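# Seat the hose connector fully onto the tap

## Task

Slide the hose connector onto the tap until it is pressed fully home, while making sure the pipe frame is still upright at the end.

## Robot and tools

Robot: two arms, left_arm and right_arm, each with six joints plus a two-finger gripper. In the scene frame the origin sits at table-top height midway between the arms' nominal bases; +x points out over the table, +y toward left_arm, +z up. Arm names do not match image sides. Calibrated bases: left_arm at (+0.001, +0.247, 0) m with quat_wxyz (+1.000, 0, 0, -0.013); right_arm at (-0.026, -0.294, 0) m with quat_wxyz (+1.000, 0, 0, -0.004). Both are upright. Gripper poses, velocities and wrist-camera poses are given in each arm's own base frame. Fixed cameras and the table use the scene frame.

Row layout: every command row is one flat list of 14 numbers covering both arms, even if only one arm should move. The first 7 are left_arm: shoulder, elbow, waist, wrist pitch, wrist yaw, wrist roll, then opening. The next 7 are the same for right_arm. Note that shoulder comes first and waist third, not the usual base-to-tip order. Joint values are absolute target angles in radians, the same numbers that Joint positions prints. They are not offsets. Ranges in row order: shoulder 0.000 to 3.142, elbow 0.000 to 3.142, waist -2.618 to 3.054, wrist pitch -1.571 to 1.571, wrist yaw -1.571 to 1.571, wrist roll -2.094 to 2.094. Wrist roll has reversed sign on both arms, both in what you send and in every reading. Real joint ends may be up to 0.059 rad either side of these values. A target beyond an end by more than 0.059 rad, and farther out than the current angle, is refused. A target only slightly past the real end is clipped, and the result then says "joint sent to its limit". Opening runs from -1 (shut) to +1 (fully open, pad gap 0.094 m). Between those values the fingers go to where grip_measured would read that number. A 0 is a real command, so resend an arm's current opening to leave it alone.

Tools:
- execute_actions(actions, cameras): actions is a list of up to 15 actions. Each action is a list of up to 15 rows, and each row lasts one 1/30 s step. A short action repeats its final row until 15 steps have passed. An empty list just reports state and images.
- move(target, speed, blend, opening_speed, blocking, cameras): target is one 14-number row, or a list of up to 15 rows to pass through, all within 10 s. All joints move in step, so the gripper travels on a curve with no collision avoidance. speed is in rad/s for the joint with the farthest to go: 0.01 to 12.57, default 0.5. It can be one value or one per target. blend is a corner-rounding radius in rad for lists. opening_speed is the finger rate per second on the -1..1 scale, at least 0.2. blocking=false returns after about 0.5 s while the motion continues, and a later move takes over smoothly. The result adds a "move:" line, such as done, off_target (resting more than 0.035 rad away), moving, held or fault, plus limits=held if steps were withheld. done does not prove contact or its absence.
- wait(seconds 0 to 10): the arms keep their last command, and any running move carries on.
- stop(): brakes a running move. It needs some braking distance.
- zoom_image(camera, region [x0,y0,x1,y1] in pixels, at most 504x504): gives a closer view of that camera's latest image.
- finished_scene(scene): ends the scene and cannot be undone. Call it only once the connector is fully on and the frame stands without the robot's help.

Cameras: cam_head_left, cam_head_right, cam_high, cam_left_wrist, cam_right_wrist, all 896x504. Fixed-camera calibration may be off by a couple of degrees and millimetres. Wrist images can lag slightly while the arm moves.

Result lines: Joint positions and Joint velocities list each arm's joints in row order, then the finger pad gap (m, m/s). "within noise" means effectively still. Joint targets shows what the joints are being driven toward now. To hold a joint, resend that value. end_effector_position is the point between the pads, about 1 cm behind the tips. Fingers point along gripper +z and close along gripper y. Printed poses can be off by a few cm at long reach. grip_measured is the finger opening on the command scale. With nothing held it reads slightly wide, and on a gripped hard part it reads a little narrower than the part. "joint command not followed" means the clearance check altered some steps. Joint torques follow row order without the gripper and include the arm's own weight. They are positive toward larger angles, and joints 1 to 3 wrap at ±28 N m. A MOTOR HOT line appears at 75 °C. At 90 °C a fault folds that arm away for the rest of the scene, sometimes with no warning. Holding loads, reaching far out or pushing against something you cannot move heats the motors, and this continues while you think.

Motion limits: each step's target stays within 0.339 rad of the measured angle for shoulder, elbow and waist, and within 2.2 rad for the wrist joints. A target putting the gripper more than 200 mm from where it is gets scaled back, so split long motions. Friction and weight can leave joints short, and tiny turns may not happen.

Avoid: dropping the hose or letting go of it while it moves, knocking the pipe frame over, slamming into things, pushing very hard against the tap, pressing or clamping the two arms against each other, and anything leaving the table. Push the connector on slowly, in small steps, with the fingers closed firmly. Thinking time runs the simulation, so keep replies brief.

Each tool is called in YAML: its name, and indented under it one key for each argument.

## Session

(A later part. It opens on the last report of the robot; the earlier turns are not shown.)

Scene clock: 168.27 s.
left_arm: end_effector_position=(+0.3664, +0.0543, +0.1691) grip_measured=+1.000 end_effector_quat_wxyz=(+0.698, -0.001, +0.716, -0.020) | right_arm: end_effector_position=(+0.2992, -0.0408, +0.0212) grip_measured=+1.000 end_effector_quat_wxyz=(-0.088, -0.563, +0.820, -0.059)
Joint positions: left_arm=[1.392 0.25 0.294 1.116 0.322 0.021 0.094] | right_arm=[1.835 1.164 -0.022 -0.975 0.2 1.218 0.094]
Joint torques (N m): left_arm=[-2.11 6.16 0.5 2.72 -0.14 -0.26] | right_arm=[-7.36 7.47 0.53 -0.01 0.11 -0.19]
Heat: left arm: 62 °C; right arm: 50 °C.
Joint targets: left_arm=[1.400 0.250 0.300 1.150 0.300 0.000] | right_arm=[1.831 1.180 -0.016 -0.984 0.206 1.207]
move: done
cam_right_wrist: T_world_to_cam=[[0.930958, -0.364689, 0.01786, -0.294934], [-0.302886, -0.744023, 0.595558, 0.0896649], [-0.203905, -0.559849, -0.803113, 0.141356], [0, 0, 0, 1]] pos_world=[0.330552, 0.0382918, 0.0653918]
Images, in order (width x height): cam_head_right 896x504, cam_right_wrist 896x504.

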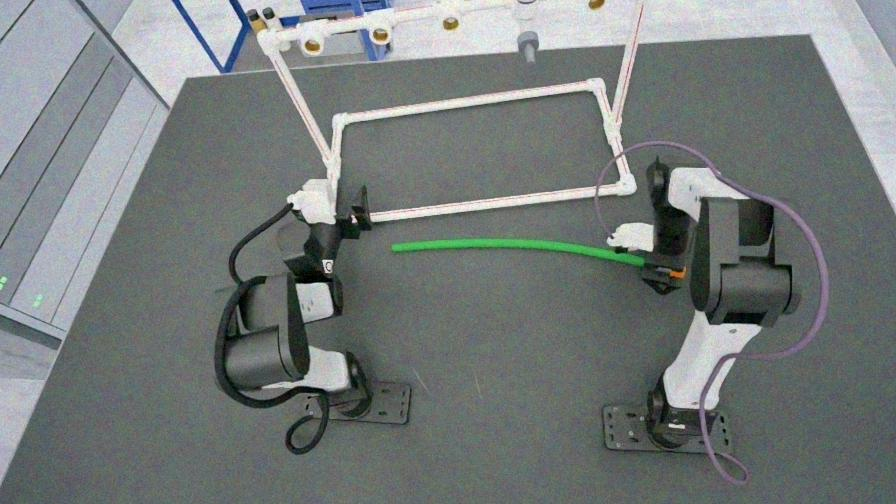

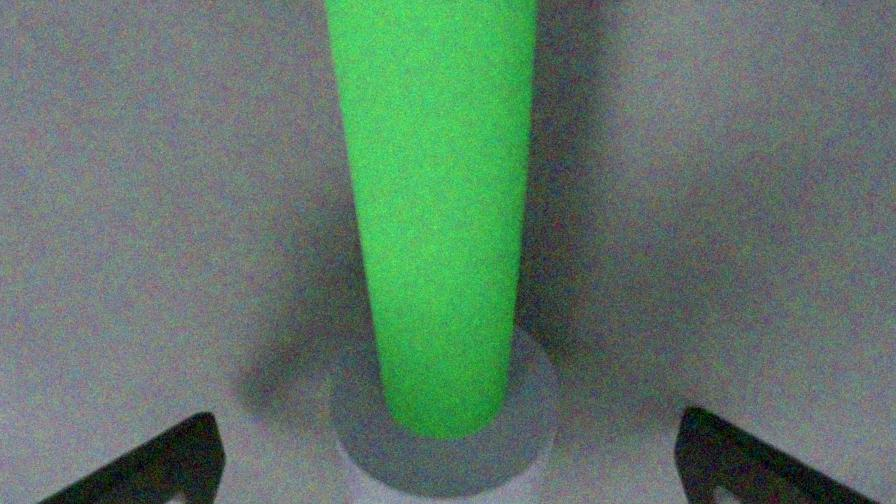

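move:
  target: [1.4,0.25,0.3,1.15,0.3,0,1,1.825,1.200,-0.010,-0.99,0.206,1.207,1]
  speed: 0.2
  cameras: ["cam_right_wrist"]

Scene clock: 171.10 s.
left_arm: end_effector_position=(+0.3665, +0.0543, +0.1691) grip_measured=+1.000 end_effector_quat_wxyz=(+0.698, -0.001, +0.716, -0.020) | right_arm: end_effector_position=(+0.3021, -0.0392, +0.0238) grip_measured=+1.000 end_effector_quat_wxyz=(-0.086, -0.565, +0.819, -0.061)
Joint positions: left_arm=[1.392 0.25 0.294 1.116 0.321 0.021 0.094] | right_arm=[1.835 1.176 -0.017 -0.98 0.2 1.218 0.094]
Joint torques (N m): left_arm=[-2.15 6.15 0.5 2.73 -0.14 -0.26] | right_arm=[-7.94 8.38 0.59 -0.01 0.11 -0.2]
Heat: left arm: 62 °C; right arm: 49 °C.
Joint targets: left_arm=[1.400 0.250 0.300 1.150 0.300 0.000] | right_arm=[1.825 1.200 -0.010 -0.990 0.206 1.207]
move: done
cam_right_wrist: T_world_to_cam=[[0.932499, -0.36039, 0.0237544, -0.297601], [-0.303174, -0.745315, 0.593793, 0.0902896], [-0.196293, -0.560914, -0.804267, 0.142537], [0, 0, 0, 1]] pos_world=[0.332865, 0.0399931, 0.0680941]

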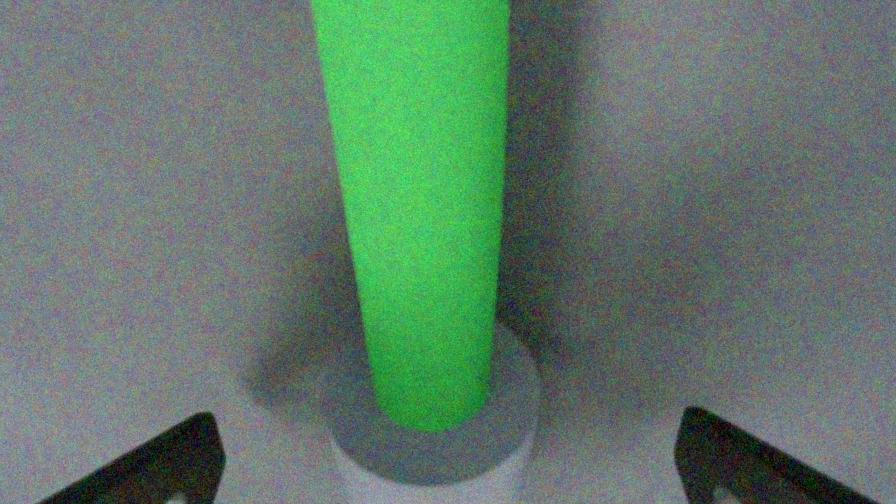

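move:
  target: [1.4,0.25,0.3,1.15,0.3,0,1,1.828,1.225,0.003,-1.015,0.206,1.200,1]
  speed: 0.2
  cameras: ["cam_right_wrist"]

Scene clock: 176.90 s.
left_arm: end_effector_position=(+0.3665, +0.0543, +0.1691) grip_measured=+1.000 end_effector_quat_wxyz=(+0.698, -0.001, +0.716, -0.020) | right_arm: end_effector_position=(+0.3049, -0.0352, +0.0294) grip_measured=+1.000 end_effector_quat_wxyz=(-0.085, -0.567, +0.817, -0.062)
Joint positions: left_arm=[1.392 0.25 0.294 1.116 0.321 0.021 0.094] | right_arm=[1.835 1.2 -0.004 -1.005 0.2 1.211 0.094]
Joint torques (N m): left_arm=[-2.13 6.19 0.46 2.74 -0.16 -0.26] | right_arm=[-7.71 8.46 0.58 0.02 0.11 -0.2]
Heat: left arm: 61 °C; right arm: 49 °C.
Joint targets: left_arm=[1.400 0.250 0.300 1.150 0.300 0.000] | right_arm=[1.828 1.225 0.003 -1.015 0.206 1.200]
move: done
cam_right_wrist: T_world_to_cam=[[0.934982, -0.353853, 0.0244233, -0.299409], [-0.298272, -0.747124, 0.594002, 0.0892005], [-0.191942, -0.562666, -0.804093, 0.148574], [0, 0, 0, 1]] pos_world=[0.335065, 0.0442946, 0.0737942]

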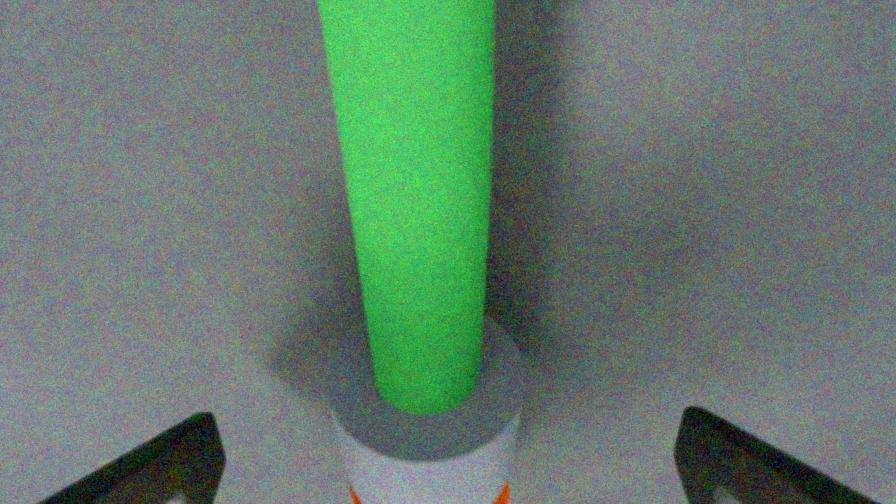

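move:
  target: [1.4,0.25,0.3,1.15,0.3,0,1,1.828,1.225,0.003,-1.015,0.206,1.200,-0.5]
  opening_speed: 0.5
  cameras: ["cam_right_wrist","cam_head_right"]

Scene clock: 183.13 s.
left_arm: end_effector_position=(+0.3665, +0.0543, +0.1691) grip_measured=+1.000 end_effector_quat_wxyz=(+0.698, -0.001, +0.716, -0.020) | right_arm: end_effector_position=(+0.3039, -0.0352, +0.0295) grip_measured=-0.351 end_effector_quat_wxyz=(-0.087, -0.567, +0.817, -0.061)
Joint positions: left_arm=[1.392 0.25 0.294 1.116 0.321 0.021 0.094] | right_arm=[1.835 1.2 -0.004 -1.009 0.2 1.211 0.03]
Joint torques (N m): left_arm=[-2.13 6.11 0.47 2.73 -0.14 -0.25] | right_arm=[-7.72 8.44 0.59 0.03 0.11 -0.2]
Heat: left arm: 60 °C; right arm: 49 °C.
Joint targets: left_arm=[1.400 0.250 0.300 1.150 0.300 0.000] | right_arm=[1.828 1.225 0.003 -1.015 0.206 1.200]
move: done
cam_right_wrist: T_world_to_cam=[[0.934951, -0.35416, 0.0208989, -0.298461], [-0.296281, -0.747037, 0.595108, 0.0882981], [-0.195151, -0.562589, -0.803374, 0.149373], [0, 0, 0, 1]] pos_world=[0.334358, 0.0442945, 0.0736929]
Images, in order (width x height): cam_head_right 896x504, cam_right_wrist 896x504.

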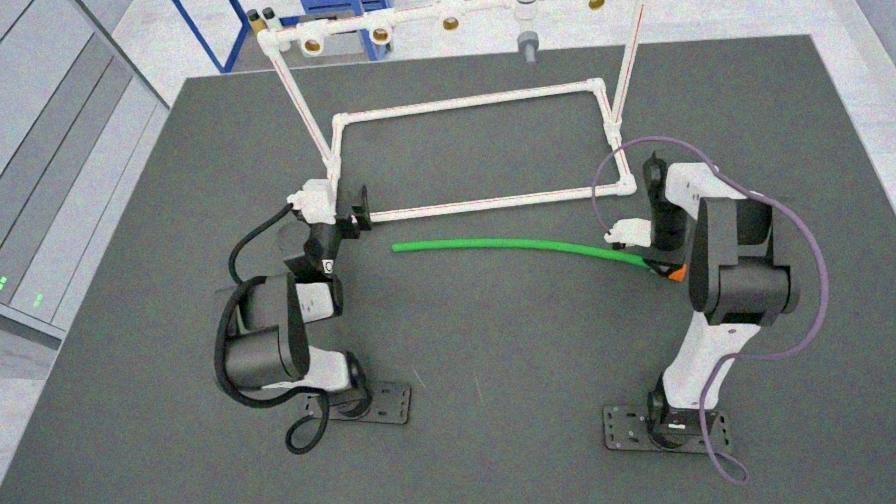

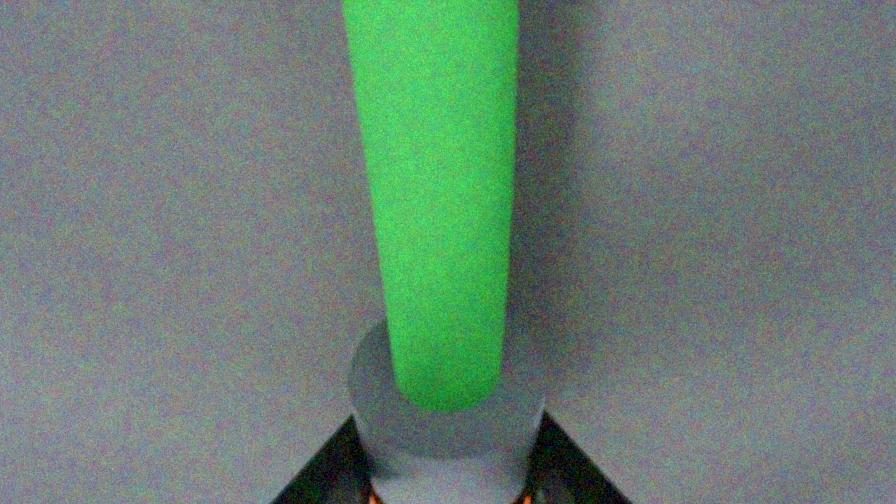

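move:
  target:
    - [1.4,0.25,0.3,1.15,0.3,0,1,1.76,1.66,0.0,-1.52,0.206,1.200,-0.5]
    - [1.43,0.6,0.2,1.12,0.77,0.27,1,1.45,1.25,0.03,-0.4,-0.55,1.40,-0.5]
    - [1.452,0.96,0.113,1.09,1.238,0.536,1,1.622,1.13,0.126,0.773,-1.361,1.57,-0.5]
  speed: 0.6
  blend: 0.2

Scene clock: 214.90 s.
left_arm: end_effector_position=(+0.3558, -0.1204, +0.3799) grip_measured=+1.000 end_effector_quat_wxyz=(+0.647, +0.356, +0.531, -0.416) | right_arm: end_effector_position=(+0.3644, +0.2119, +0.3448) grip_measured=-0.352 end_effector_quat_wxyz=(+0.716, -0.683, -0.053, -0.133)
Joint positions: left_arm=[1.44 0.93 0.12 1.087 1.23 0.53 0.094] | right_arm=[1.62 1.13 0.119 0.757 -1.339 1.572 0.03]
Joint torques (N m): left_arm=[-2.95 10.07 -0.53 1.32 -0.11 0.04] | right_arm=[-6.35 7.46 0.62 1.23 -0.14 -0.18]
Heat: left arm: 57 °C; right arm: 50 °C.
Joint targets: left_arm=[1.452 0.960 0.113 1.090 1.238 0.536] | right_arm=[1.622 1.130 0.126 0.773 -1.361 1.570]
move: done
cam_left_wrist: T_world_to_cam=[[-0.925877, -0.376264, -0.0343196, 0.296026], [-0.0600758, 0.236289, -0.969824, 0.459966], [0.373019, -0.895876, -0.241378, -0.0566236], [0, 0, 0, 1]] pos_world=[0.322838, -0.0480285, 0.442578]
cam_right_wrist: T_world_to_cam=[[-0.255978, -0.0502614, 0.965375, -0.230091], [0.834377, -0.515778, 0.194389, -0.21967], [0.488149, 0.855246, 0.173965, -0.332926], [0, 0, 0, 1]] pos_world=[0.286907, 0.159868, 0.322743]

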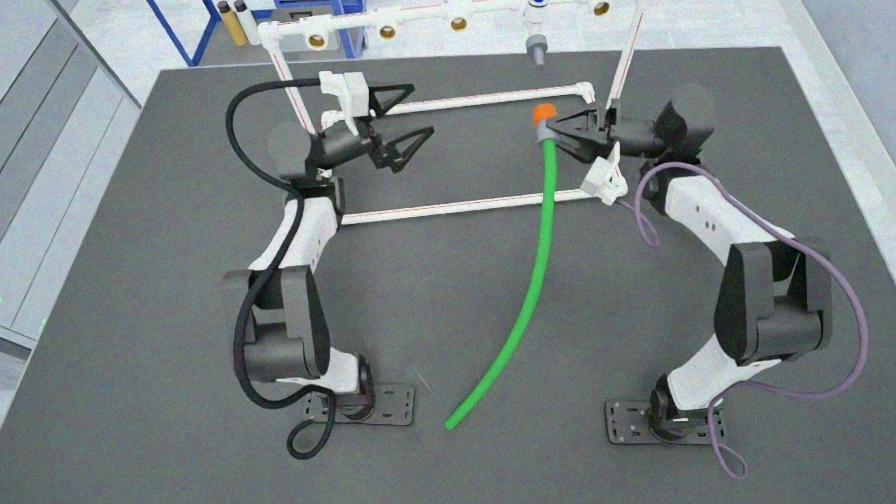

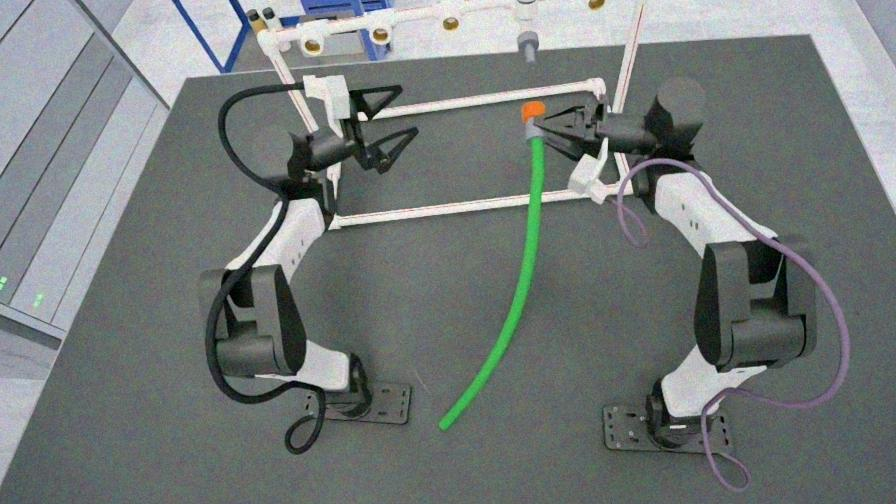

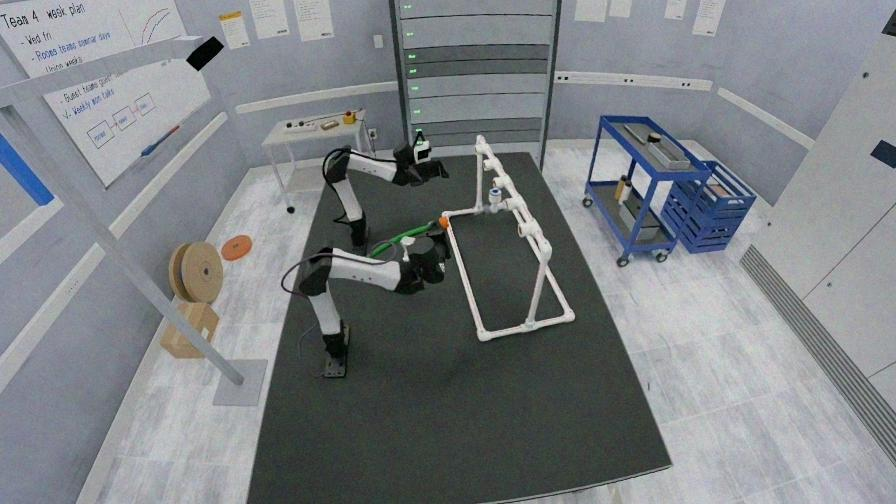

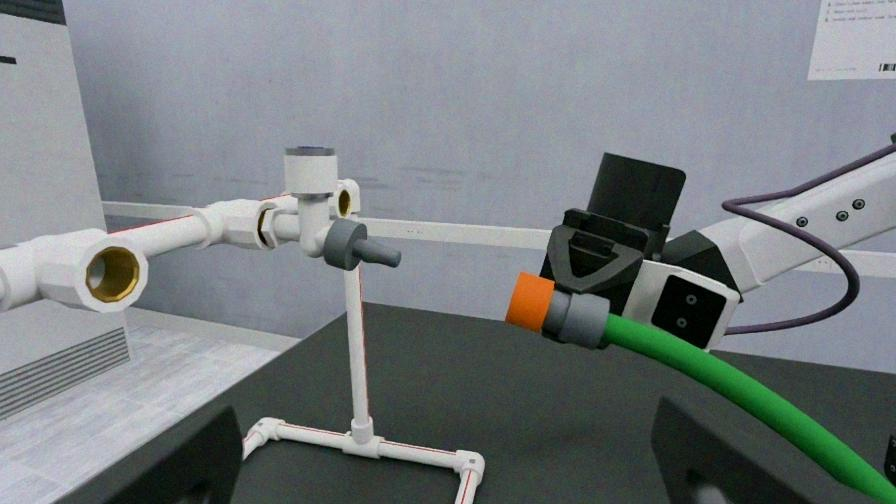

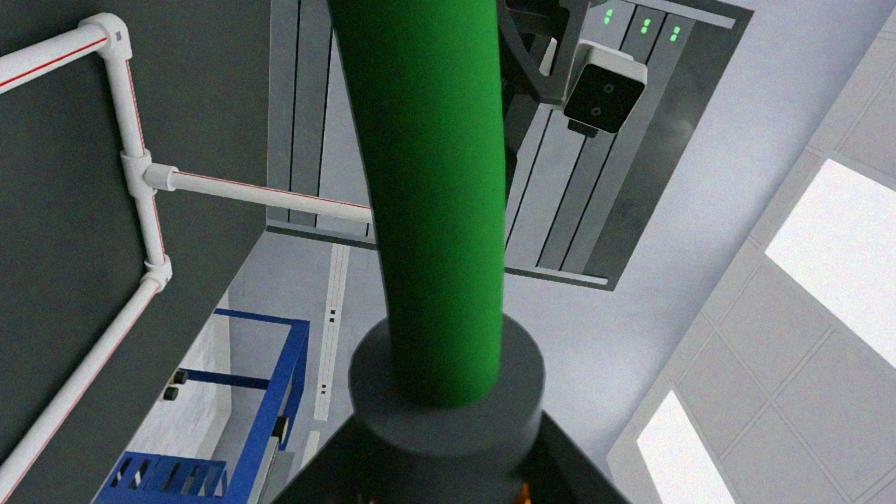

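zoom_image:
  camera: "cam_left_wrist"
  region: [300, 180, 620, 380]

zoom_image:
  camera: "cam_left_wrist"
  region: [250, 140, 430, 290]

zoom_image:
  camera: "cam_left_wrist"
  region: [490, 250, 650, 370]

zoom_image:
  camera: "cam_head_left"
  region: [490, 0, 610, 160]

zoom_image:
  camera: "cam_head_right"
  region: [480, 0, 600, 160]

Scaled by 1.575 (camera's finer frame: 1280x720).

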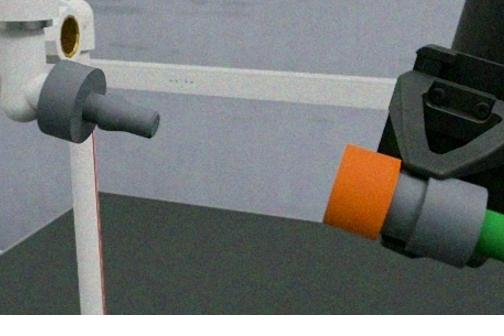

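Scaled by 2.800 (camera's finer frame: 1280x720).

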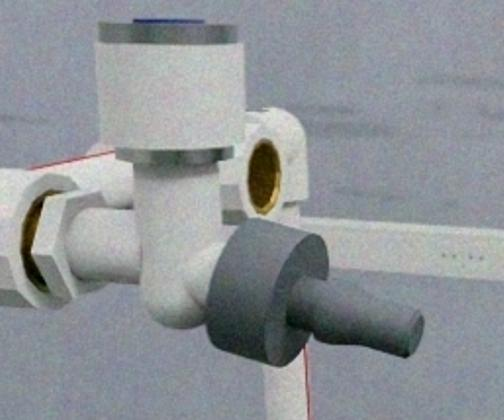

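Scaled by 3.150 (camera's finer frame: 1280x720).

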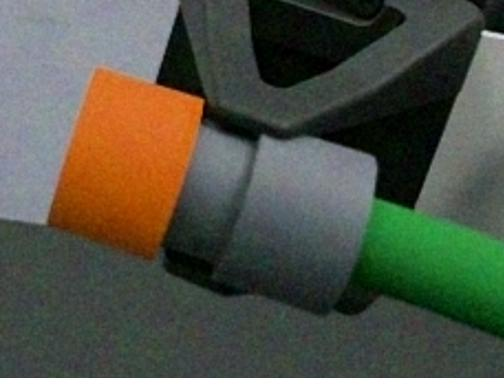

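Scaled by 3.150 (camera's finer frame: 1280x720).

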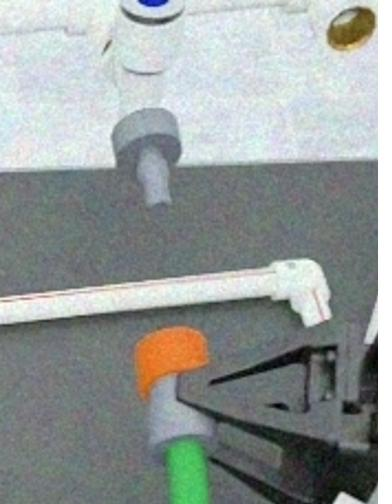

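Scaled by 3.150 (camera's finer frame: 1280x720).

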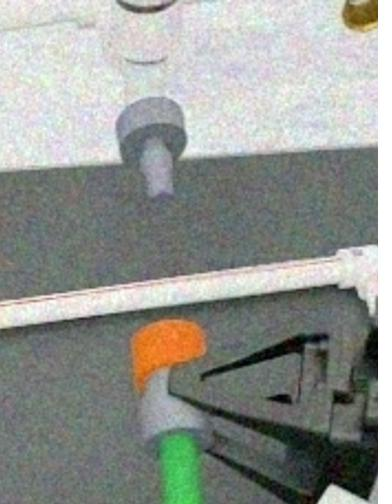

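move:
  target: [1.452,0.96,0.113,1.09,1.238,0.536,1,1.857,1.487,0.103,0.640,-1.398,1.544,-0.5]
  speed: 0.25
  cameras: ["cam_left_wrist","cam_head_left","cam_head_right"]

zoom_image:
  camera: "cam_left_wrist"
  region: [310, 200, 570, 350]

zoom_image:
  camera: "cam_head_left"
  region: [490, 20, 610, 130]

zoom_image:
  camera: "cam_head_right"
  region: [480, 20, 600, 130]

Scene clock: 246.07 s.
left_arm: end_effector_position=(+0.3558, -0.1204, +0.3798) grip_measured=+1.000 end_effector_quat_wxyz=(+0.647, +0.356, +0.531, -0.416) | right_arm: end_effector_position=(+0.4256, +0.2166, +0.3518) grip_measured=-0.352 end_effector_quat_wxyz=(+0.714, -0.688, -0.057, -0.114)
Joint positions: left_arm=[1.44 0.93 0.12 1.087 1.23 0.531 0.094] | right_arm=[1.856 1.453 0.11 0.646 -1.379 1.573 0.03]
Joint torques (N m): left_arm=[-2.96 10.17 -0.57 1.32 -0.12 0.01] | right_arm=[-8.43 10.99 -0.59 1.05 -0.14 -0.46]
Heat: left arm: 59 °C; right arm: 51 °C.
Joint targets: left_arm=[1.452 0.960 0.113 1.090 1.238 0.536] | right_arm=[1.857 1.487 0.103 0.640 -1.398 1.544]
move: done
cam_left_wrist: T_world_to_cam=[[-0.926034, -0.375936, -0.0336606, 0.295859], [-0.0606944, 0.236339, -0.969773, 0.460177], [0.372528, -0.896, -0.241675, -0.0564673], [0, 0, 0, 1]] pos_world=[0.322941, -0.0481281, 0.442579]
Images, in order (width x height): cam_head_left 896x504, cam_head_right 896x504, cam_left_wrist 896x504.

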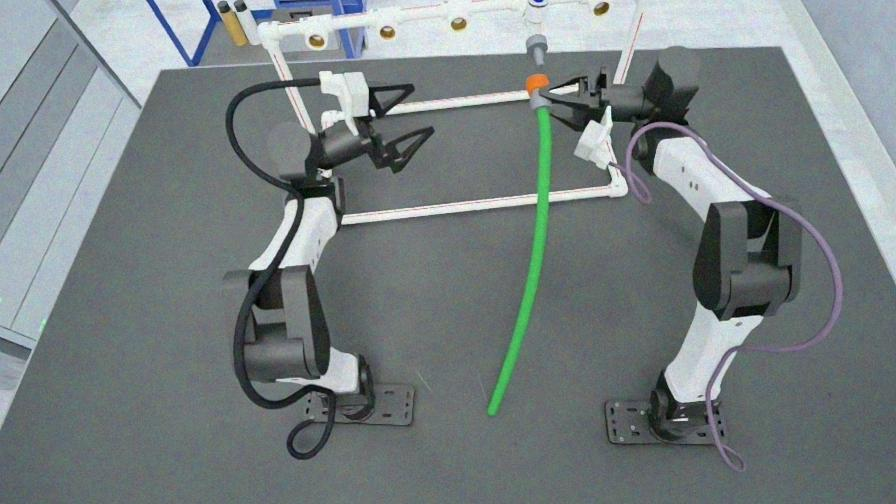

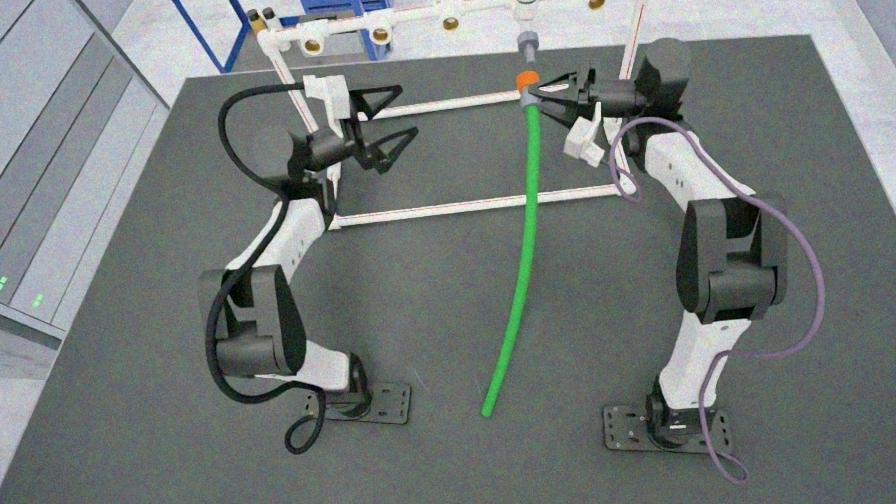

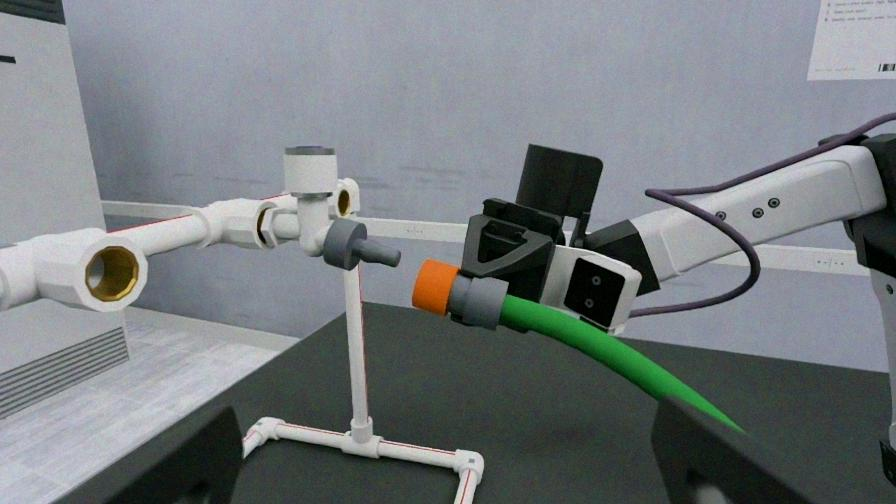

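Scaled by 1.938 (camera's finer frame: 1280x720).

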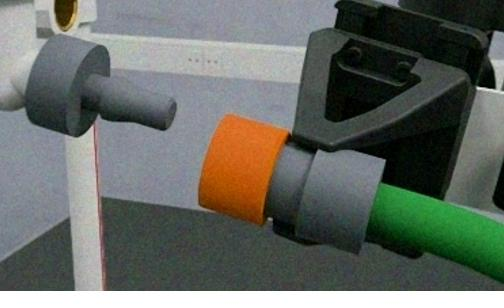

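Scaled by 4.200 (camera's finer frame: 1280x720).

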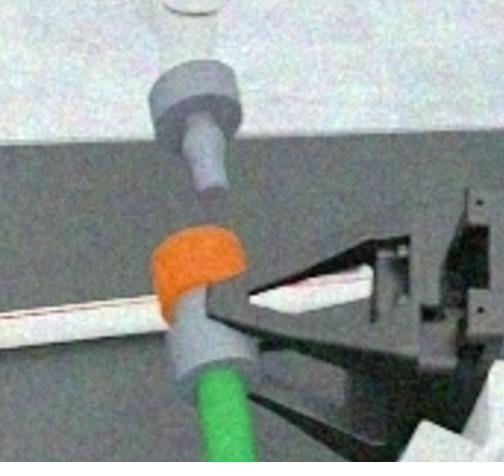

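Scaled by 4.200 (camera's finer frame: 1280x720).

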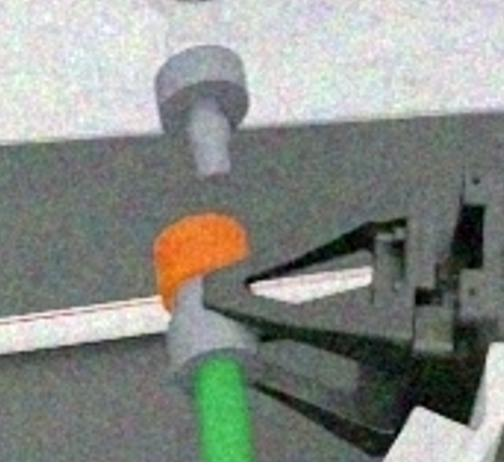

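move:
  target: [1.452,0.96,0.113,1.09,1.238,0.536,1,1.838,1.497,0.086,0.685,-1.411,1.51,-0.5]
  speed: 0.15
  cameras: ["cam_left_wrist","cam_head_left","cam_head_right"]

zoom_image:
  camera: "cam_left_wrist"
  region: [330, 210, 530, 330]

zoom_image:
  camera: "cam_head_left"
  region: [490, 20, 610, 130]

zoom_image:
  camera: "cam_head_right"
  region: [480, 20, 600, 130]

Scene clock: 262.10 s.
left_arm: end_effector_position=(+0.3557, -0.1205, +0.3798) grip_measured=+1.000 end_effector_quat_wxyz=(+0.647, +0.356, +0.531, -0.416) | right_arm: end_effector_position=(+0.4264, +0.2094, +0.3575) grip_measured=-0.352 end_effector_quat_wxyz=(+0.715, -0.687, -0.057, -0.116)
Joint positions: left_arm=[1.44 0.93 0.12 1.087 1.23 0.531 0.094] | right_arm=[1.856 1.464 0.092 0.67 -1.393 1.541 0.03]
Joint torques (N m): left_arm=[-2.99 10.13 -0.61 1.35 -0.12 0.02] | right_arm=[-10.09 10.82 -0.58 1.19 -0.12 -0.47]
Heat: left arm: 60 °C; right arm: 53 °C.
Joint targets: left_arm=[1.452 0.960 0.113 1.090 1.238 0.536] | right_arm=[1.838 1.497 0.086 0.685 -1.411 1.510]
move: done
cam_left_wrist: T_world_to_cam=[[-0.926166, -0.375599, -0.033783, 0.295973], [-0.0605747, 0.236588, -0.96972, 0.460127], [0.372218, -0.896076, -0.241872, -0.0562837], [0, 0, 0, 1]] pos_world=[0.322942, -0.0481281, 0.44258]
Images, in order (width x height): cam_head_left 896x504, cam_head_right 896x504, cam_left_wrist 896x504.

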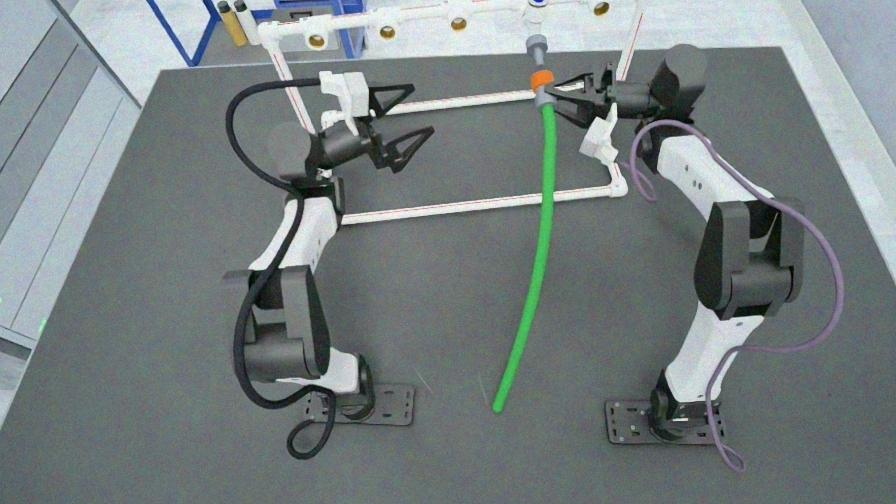

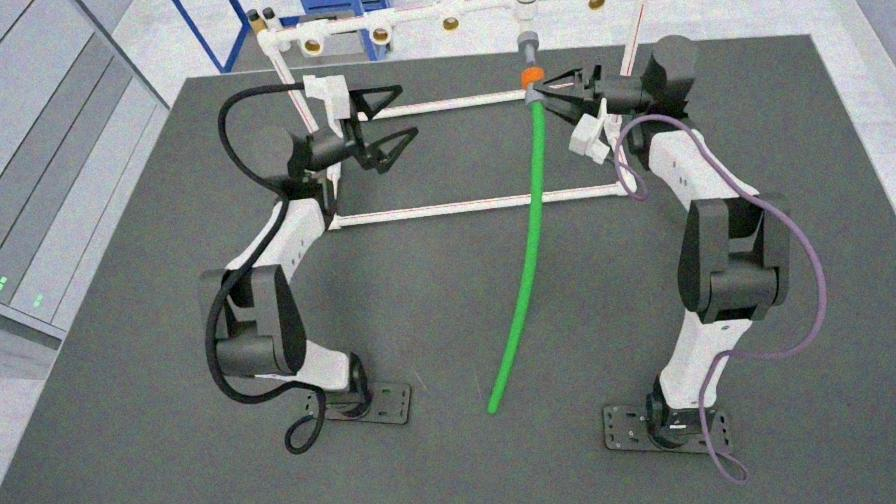

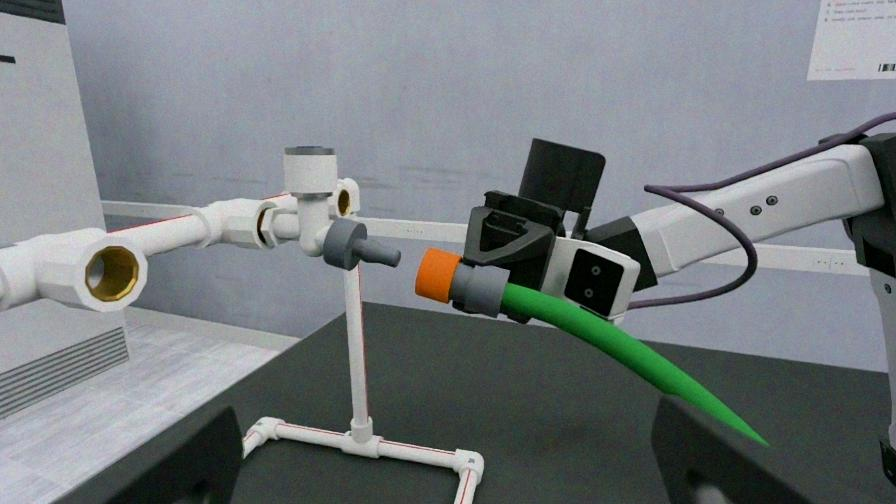

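Scaled by 2.520 (camera's finer frame: 1280x720).

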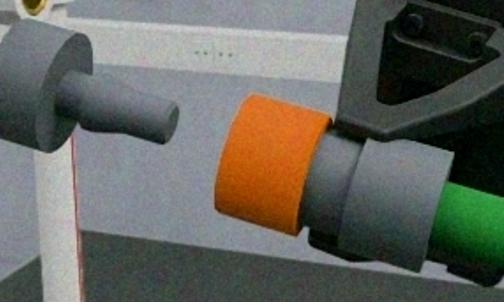

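Scaled by 4.200 (camera's finer frame: 1280x720).

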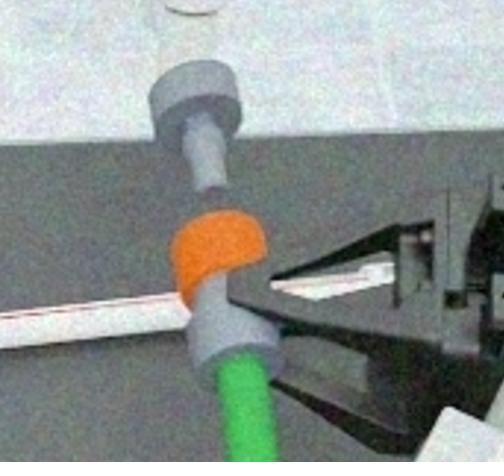

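Scaled by 4.200 (camera's finer frame: 1280x720).

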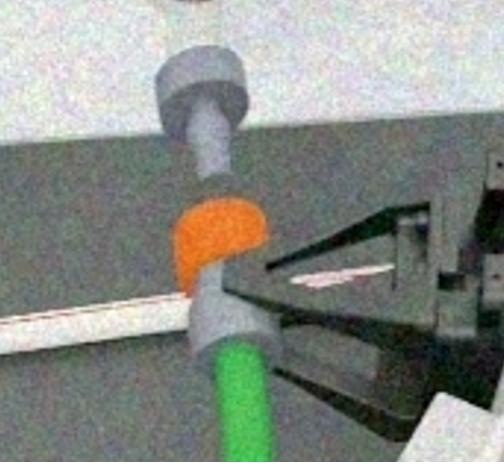

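move:
  target: [1.452,0.96,0.113,1.09,1.238,0.536,1,1.897,1.573,0.087,0.638,-1.411,1.510,-0.5]
  speed: 0.15
  cameras: ["cam_left_wrist","cam_head_left","cam_head_right"]

zoom_image:
  camera: "cam_left_wrist"
  region: [330, 210, 530, 330]

zoom_image:
  camera: "cam_head_left"
  region: [490, 20, 610, 130]

zoom_image:
  camera: "cam_head_right"
  region: [480, 20, 600, 130]

Scene clock: 275.87 s.
left_arm: end_effector_position=(+0.3557, -0.1205, +0.3798) grip_measured=+1.000 end_effector_quat_wxyz=(+0.647, +0.356, +0.531, -0.416) | right_arm: end_effector_position=(+0.4373, +0.2105, +0.3627) grip_measured=-0.352 end_effector_quat_wxyz=(+0.715, -0.687, -0.060, -0.117)
Joint positions: left_arm=[1.44 0.93 0.12 1.087 1.23 0.531 0.094] | right_arm=[1.897 1.538 0.092 0.644 -1.396 1.54 0.03]
Joint torques (N m): left_arm=[-3 10.09 -0.55 1.34 -0.14 0.02] | right_arm=[-8.91 11.1 -0.51 0.99 -0.07 -0.48]
Heat: left arm: 60 °C; right arm: 56 °C.
Joint targets: left_arm=[1.452 0.960 0.113 1.090 1.238 0.536] | right_arm=[1.897 1.573 0.087 0.638 -1.411 1.510]
move: done
cam_left_wrist: T_world_to_cam=[[-0.926166, -0.375599, -0.033783, 0.295973], [-0.0605747, 0.236588, -0.96972, 0.460127], [0.372218, -0.896076, -0.241872, -0.0562837], [0, 0, 0, 1]] pos_world=[0.322942, -0.0481281, 0.44258]
Images, in order (width x height): cam_head_left 896x504, cam_head_right 896x504, cam_left_wrist 896x504.

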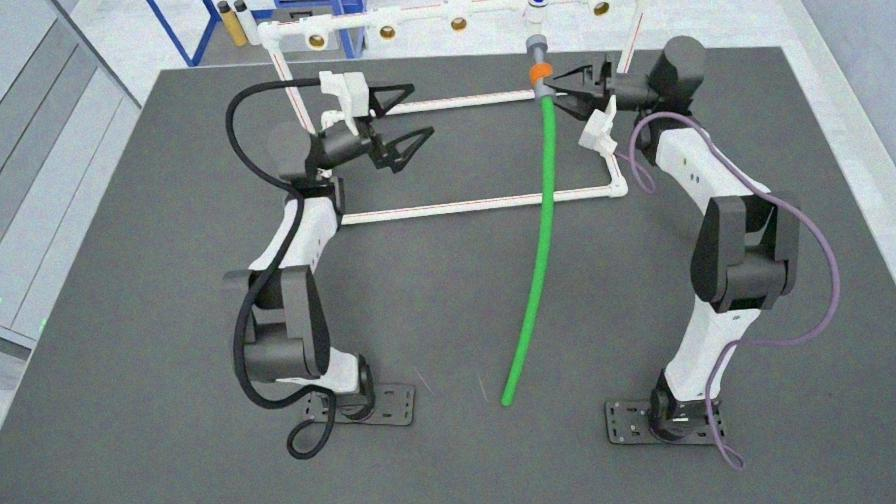

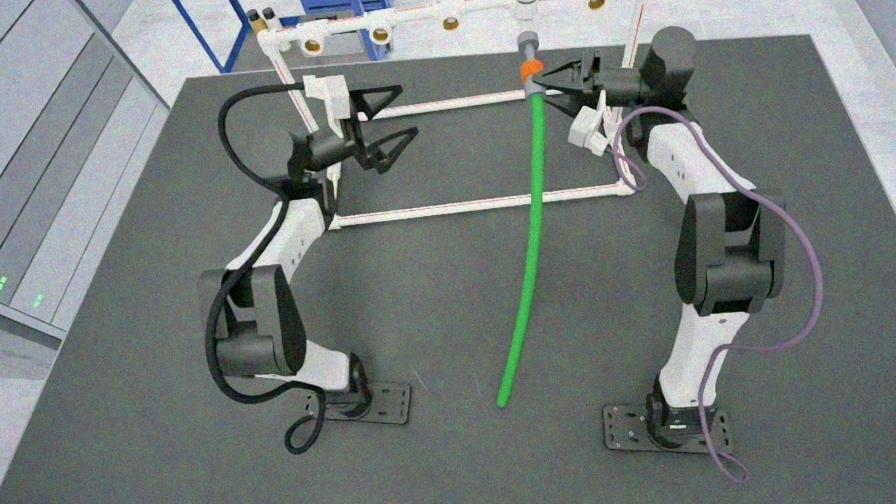

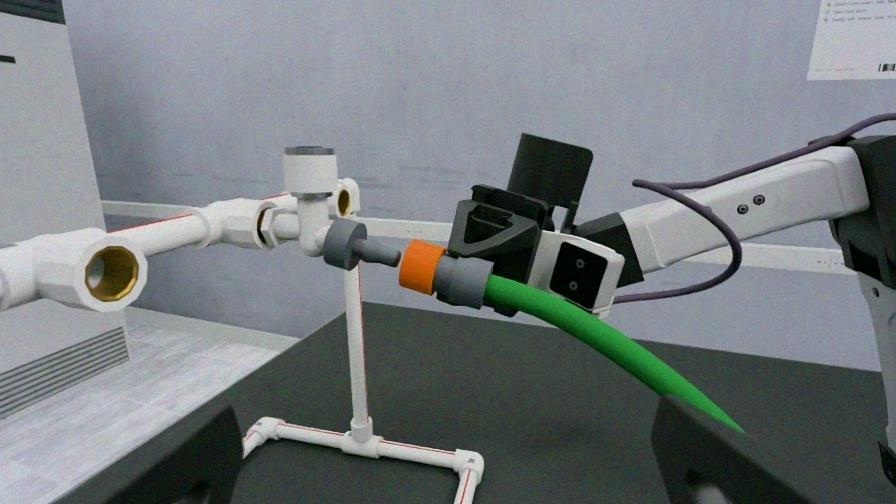

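Scaled by 2.520 (camera's finer frame: 1280x720).

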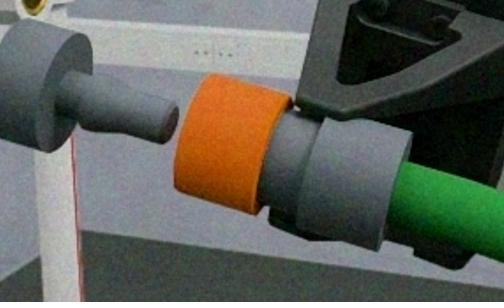

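Scaled by 4.200 (camera's finer frame: 1280x720).

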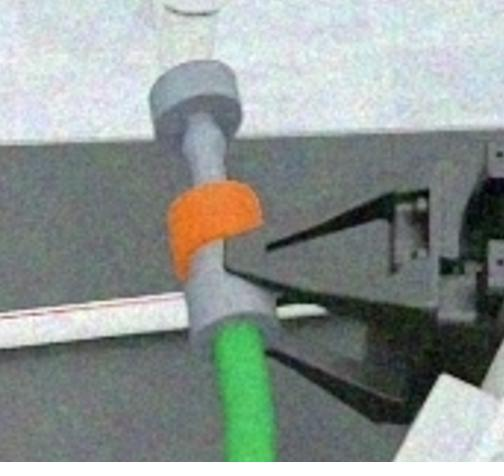

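Scaled by 4.200 (camera's finer frame: 1280x720).

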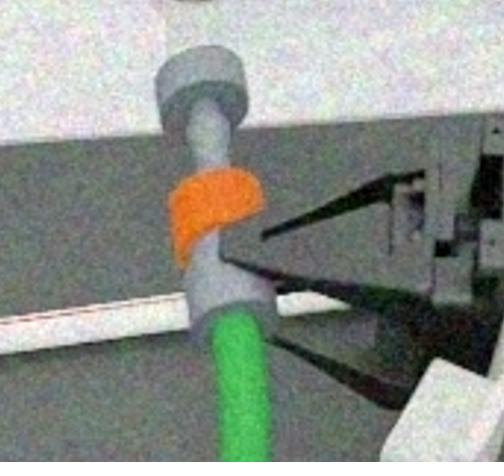

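move:
  target: [1.452,0.96,0.113,1.09,1.238,0.536,1,1.945,1.655,0.085,0.605,-1.411,1.510,-0.5]
  speed: 0.1
  cameras: ["cam_left_wrist","cam_head_left","cam_head_right"]

zoom_image:
  camera: "cam_left_wrist"
  region: [310, 200, 510, 320]

zoom_image:
  camera: "cam_head_left"
  region: [490, 10, 610, 120]

zoom_image:
  camera: "cam_head_right"
  region: [480, 10, 600, 120]

Scene clock: 283.90 s.
left_arm: end_effector_position=(+0.3557, -0.1205, +0.3798) grip_measured=+1.000 end_effector_quat_wxyz=(+0.647, +0.356, +0.531, -0.416) | right_arm: end_effector_position=(+0.4487, +0.2117, +0.3677) grip_measured=-0.352 end_effector_quat_wxyz=(+0.714, -0.687, -0.063, -0.116)
Joint positions: left_arm=[1.44 0.93 0.12 1.087 1.23 0.531 0.094] | right_arm=[1.944 1.621 0.092 0.61 -1.402 1.54 0.03]
Joint torques (N m): left_arm=[-2.89 10.11 -0.54 1.32 -0.13 0.04] | right_arm=[-9.16 11.06 -0.7 0.99 0 -0.46]
Heat: left arm: 61 °C; right arm: 55 °C.
Joint targets: left_arm=[1.452 0.960 0.113 1.090 1.238 0.536] | right_arm=[1.945 1.655 0.085 0.605 -1.411 1.510]
move: done
cam_left_wrist: T_world_to_cam=[[-0.926166, -0.375599, -0.033783, 0.295973], [-0.0605747, 0.236588, -0.96972, 0.460127], [0.372218, -0.896076, -0.241872, -0.0562837], [0, 0, 0, 1]] pos_world=[0.322942, -0.0481281, 0.44258]
Images, in order (width x height): cam_head_left 896x504, cam_head_right 896x504, cam_left_wrist 896x504.

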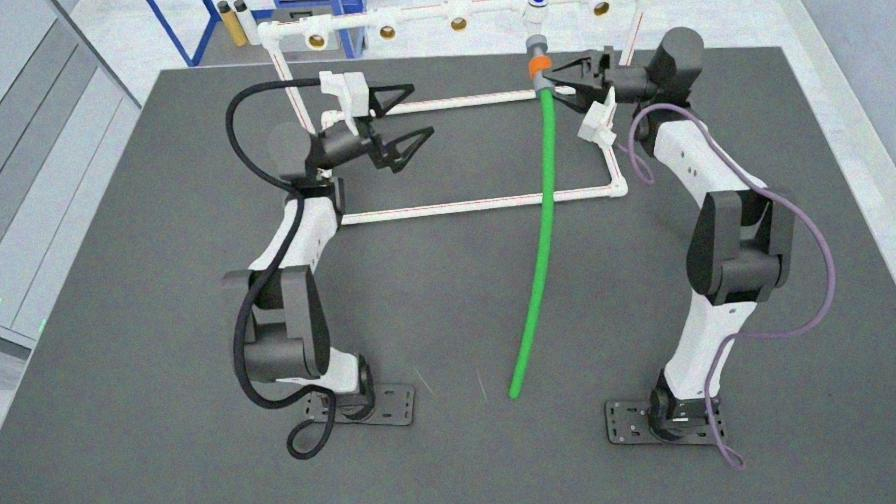

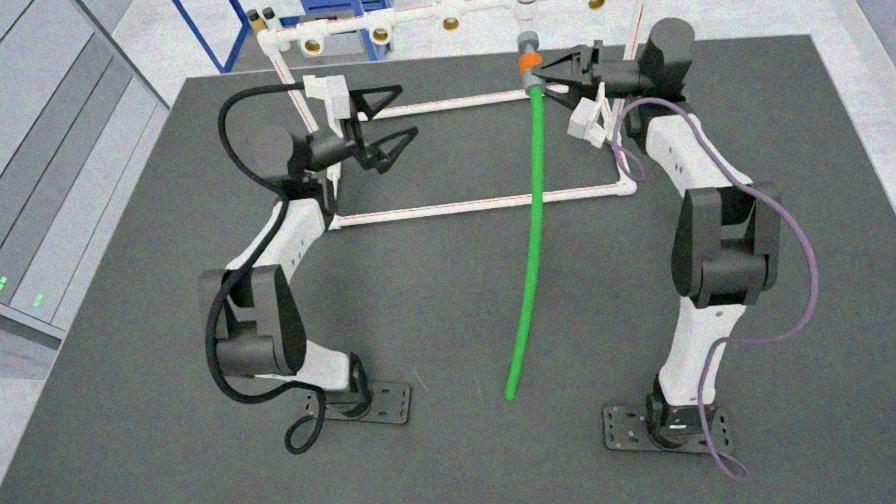

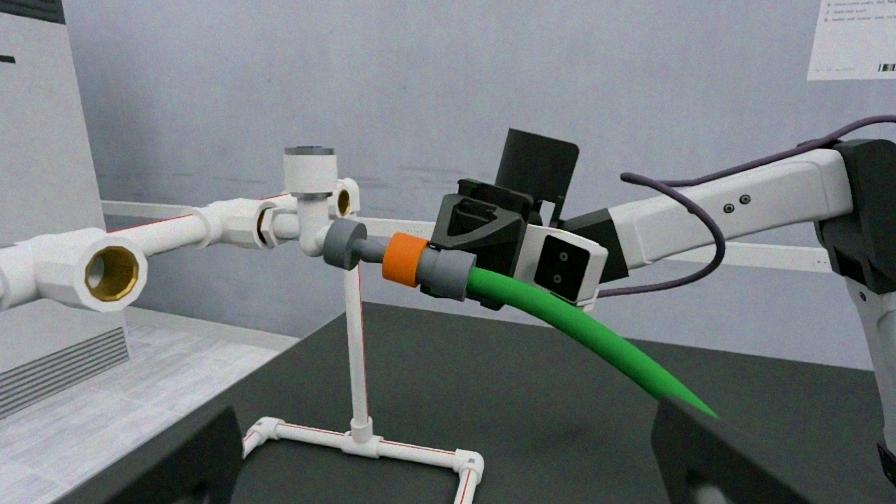

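Scaled by 2.520 (camera's finer frame: 1280x720).

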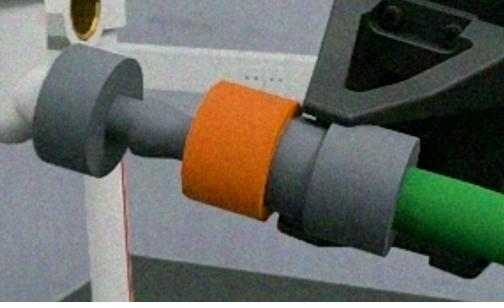

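Scaled by 4.200 (camera's finer frame: 1280x720).

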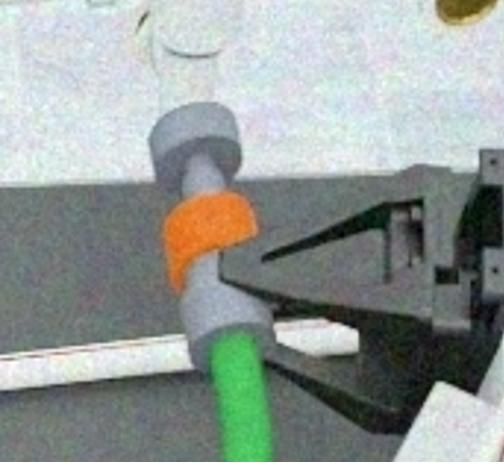

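Scaled by 4.200 (camera's finer frame: 1280x720).

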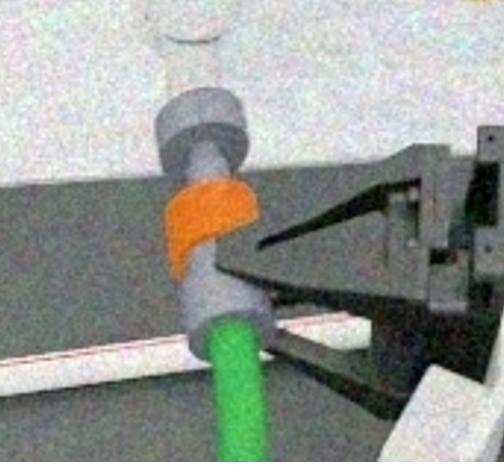

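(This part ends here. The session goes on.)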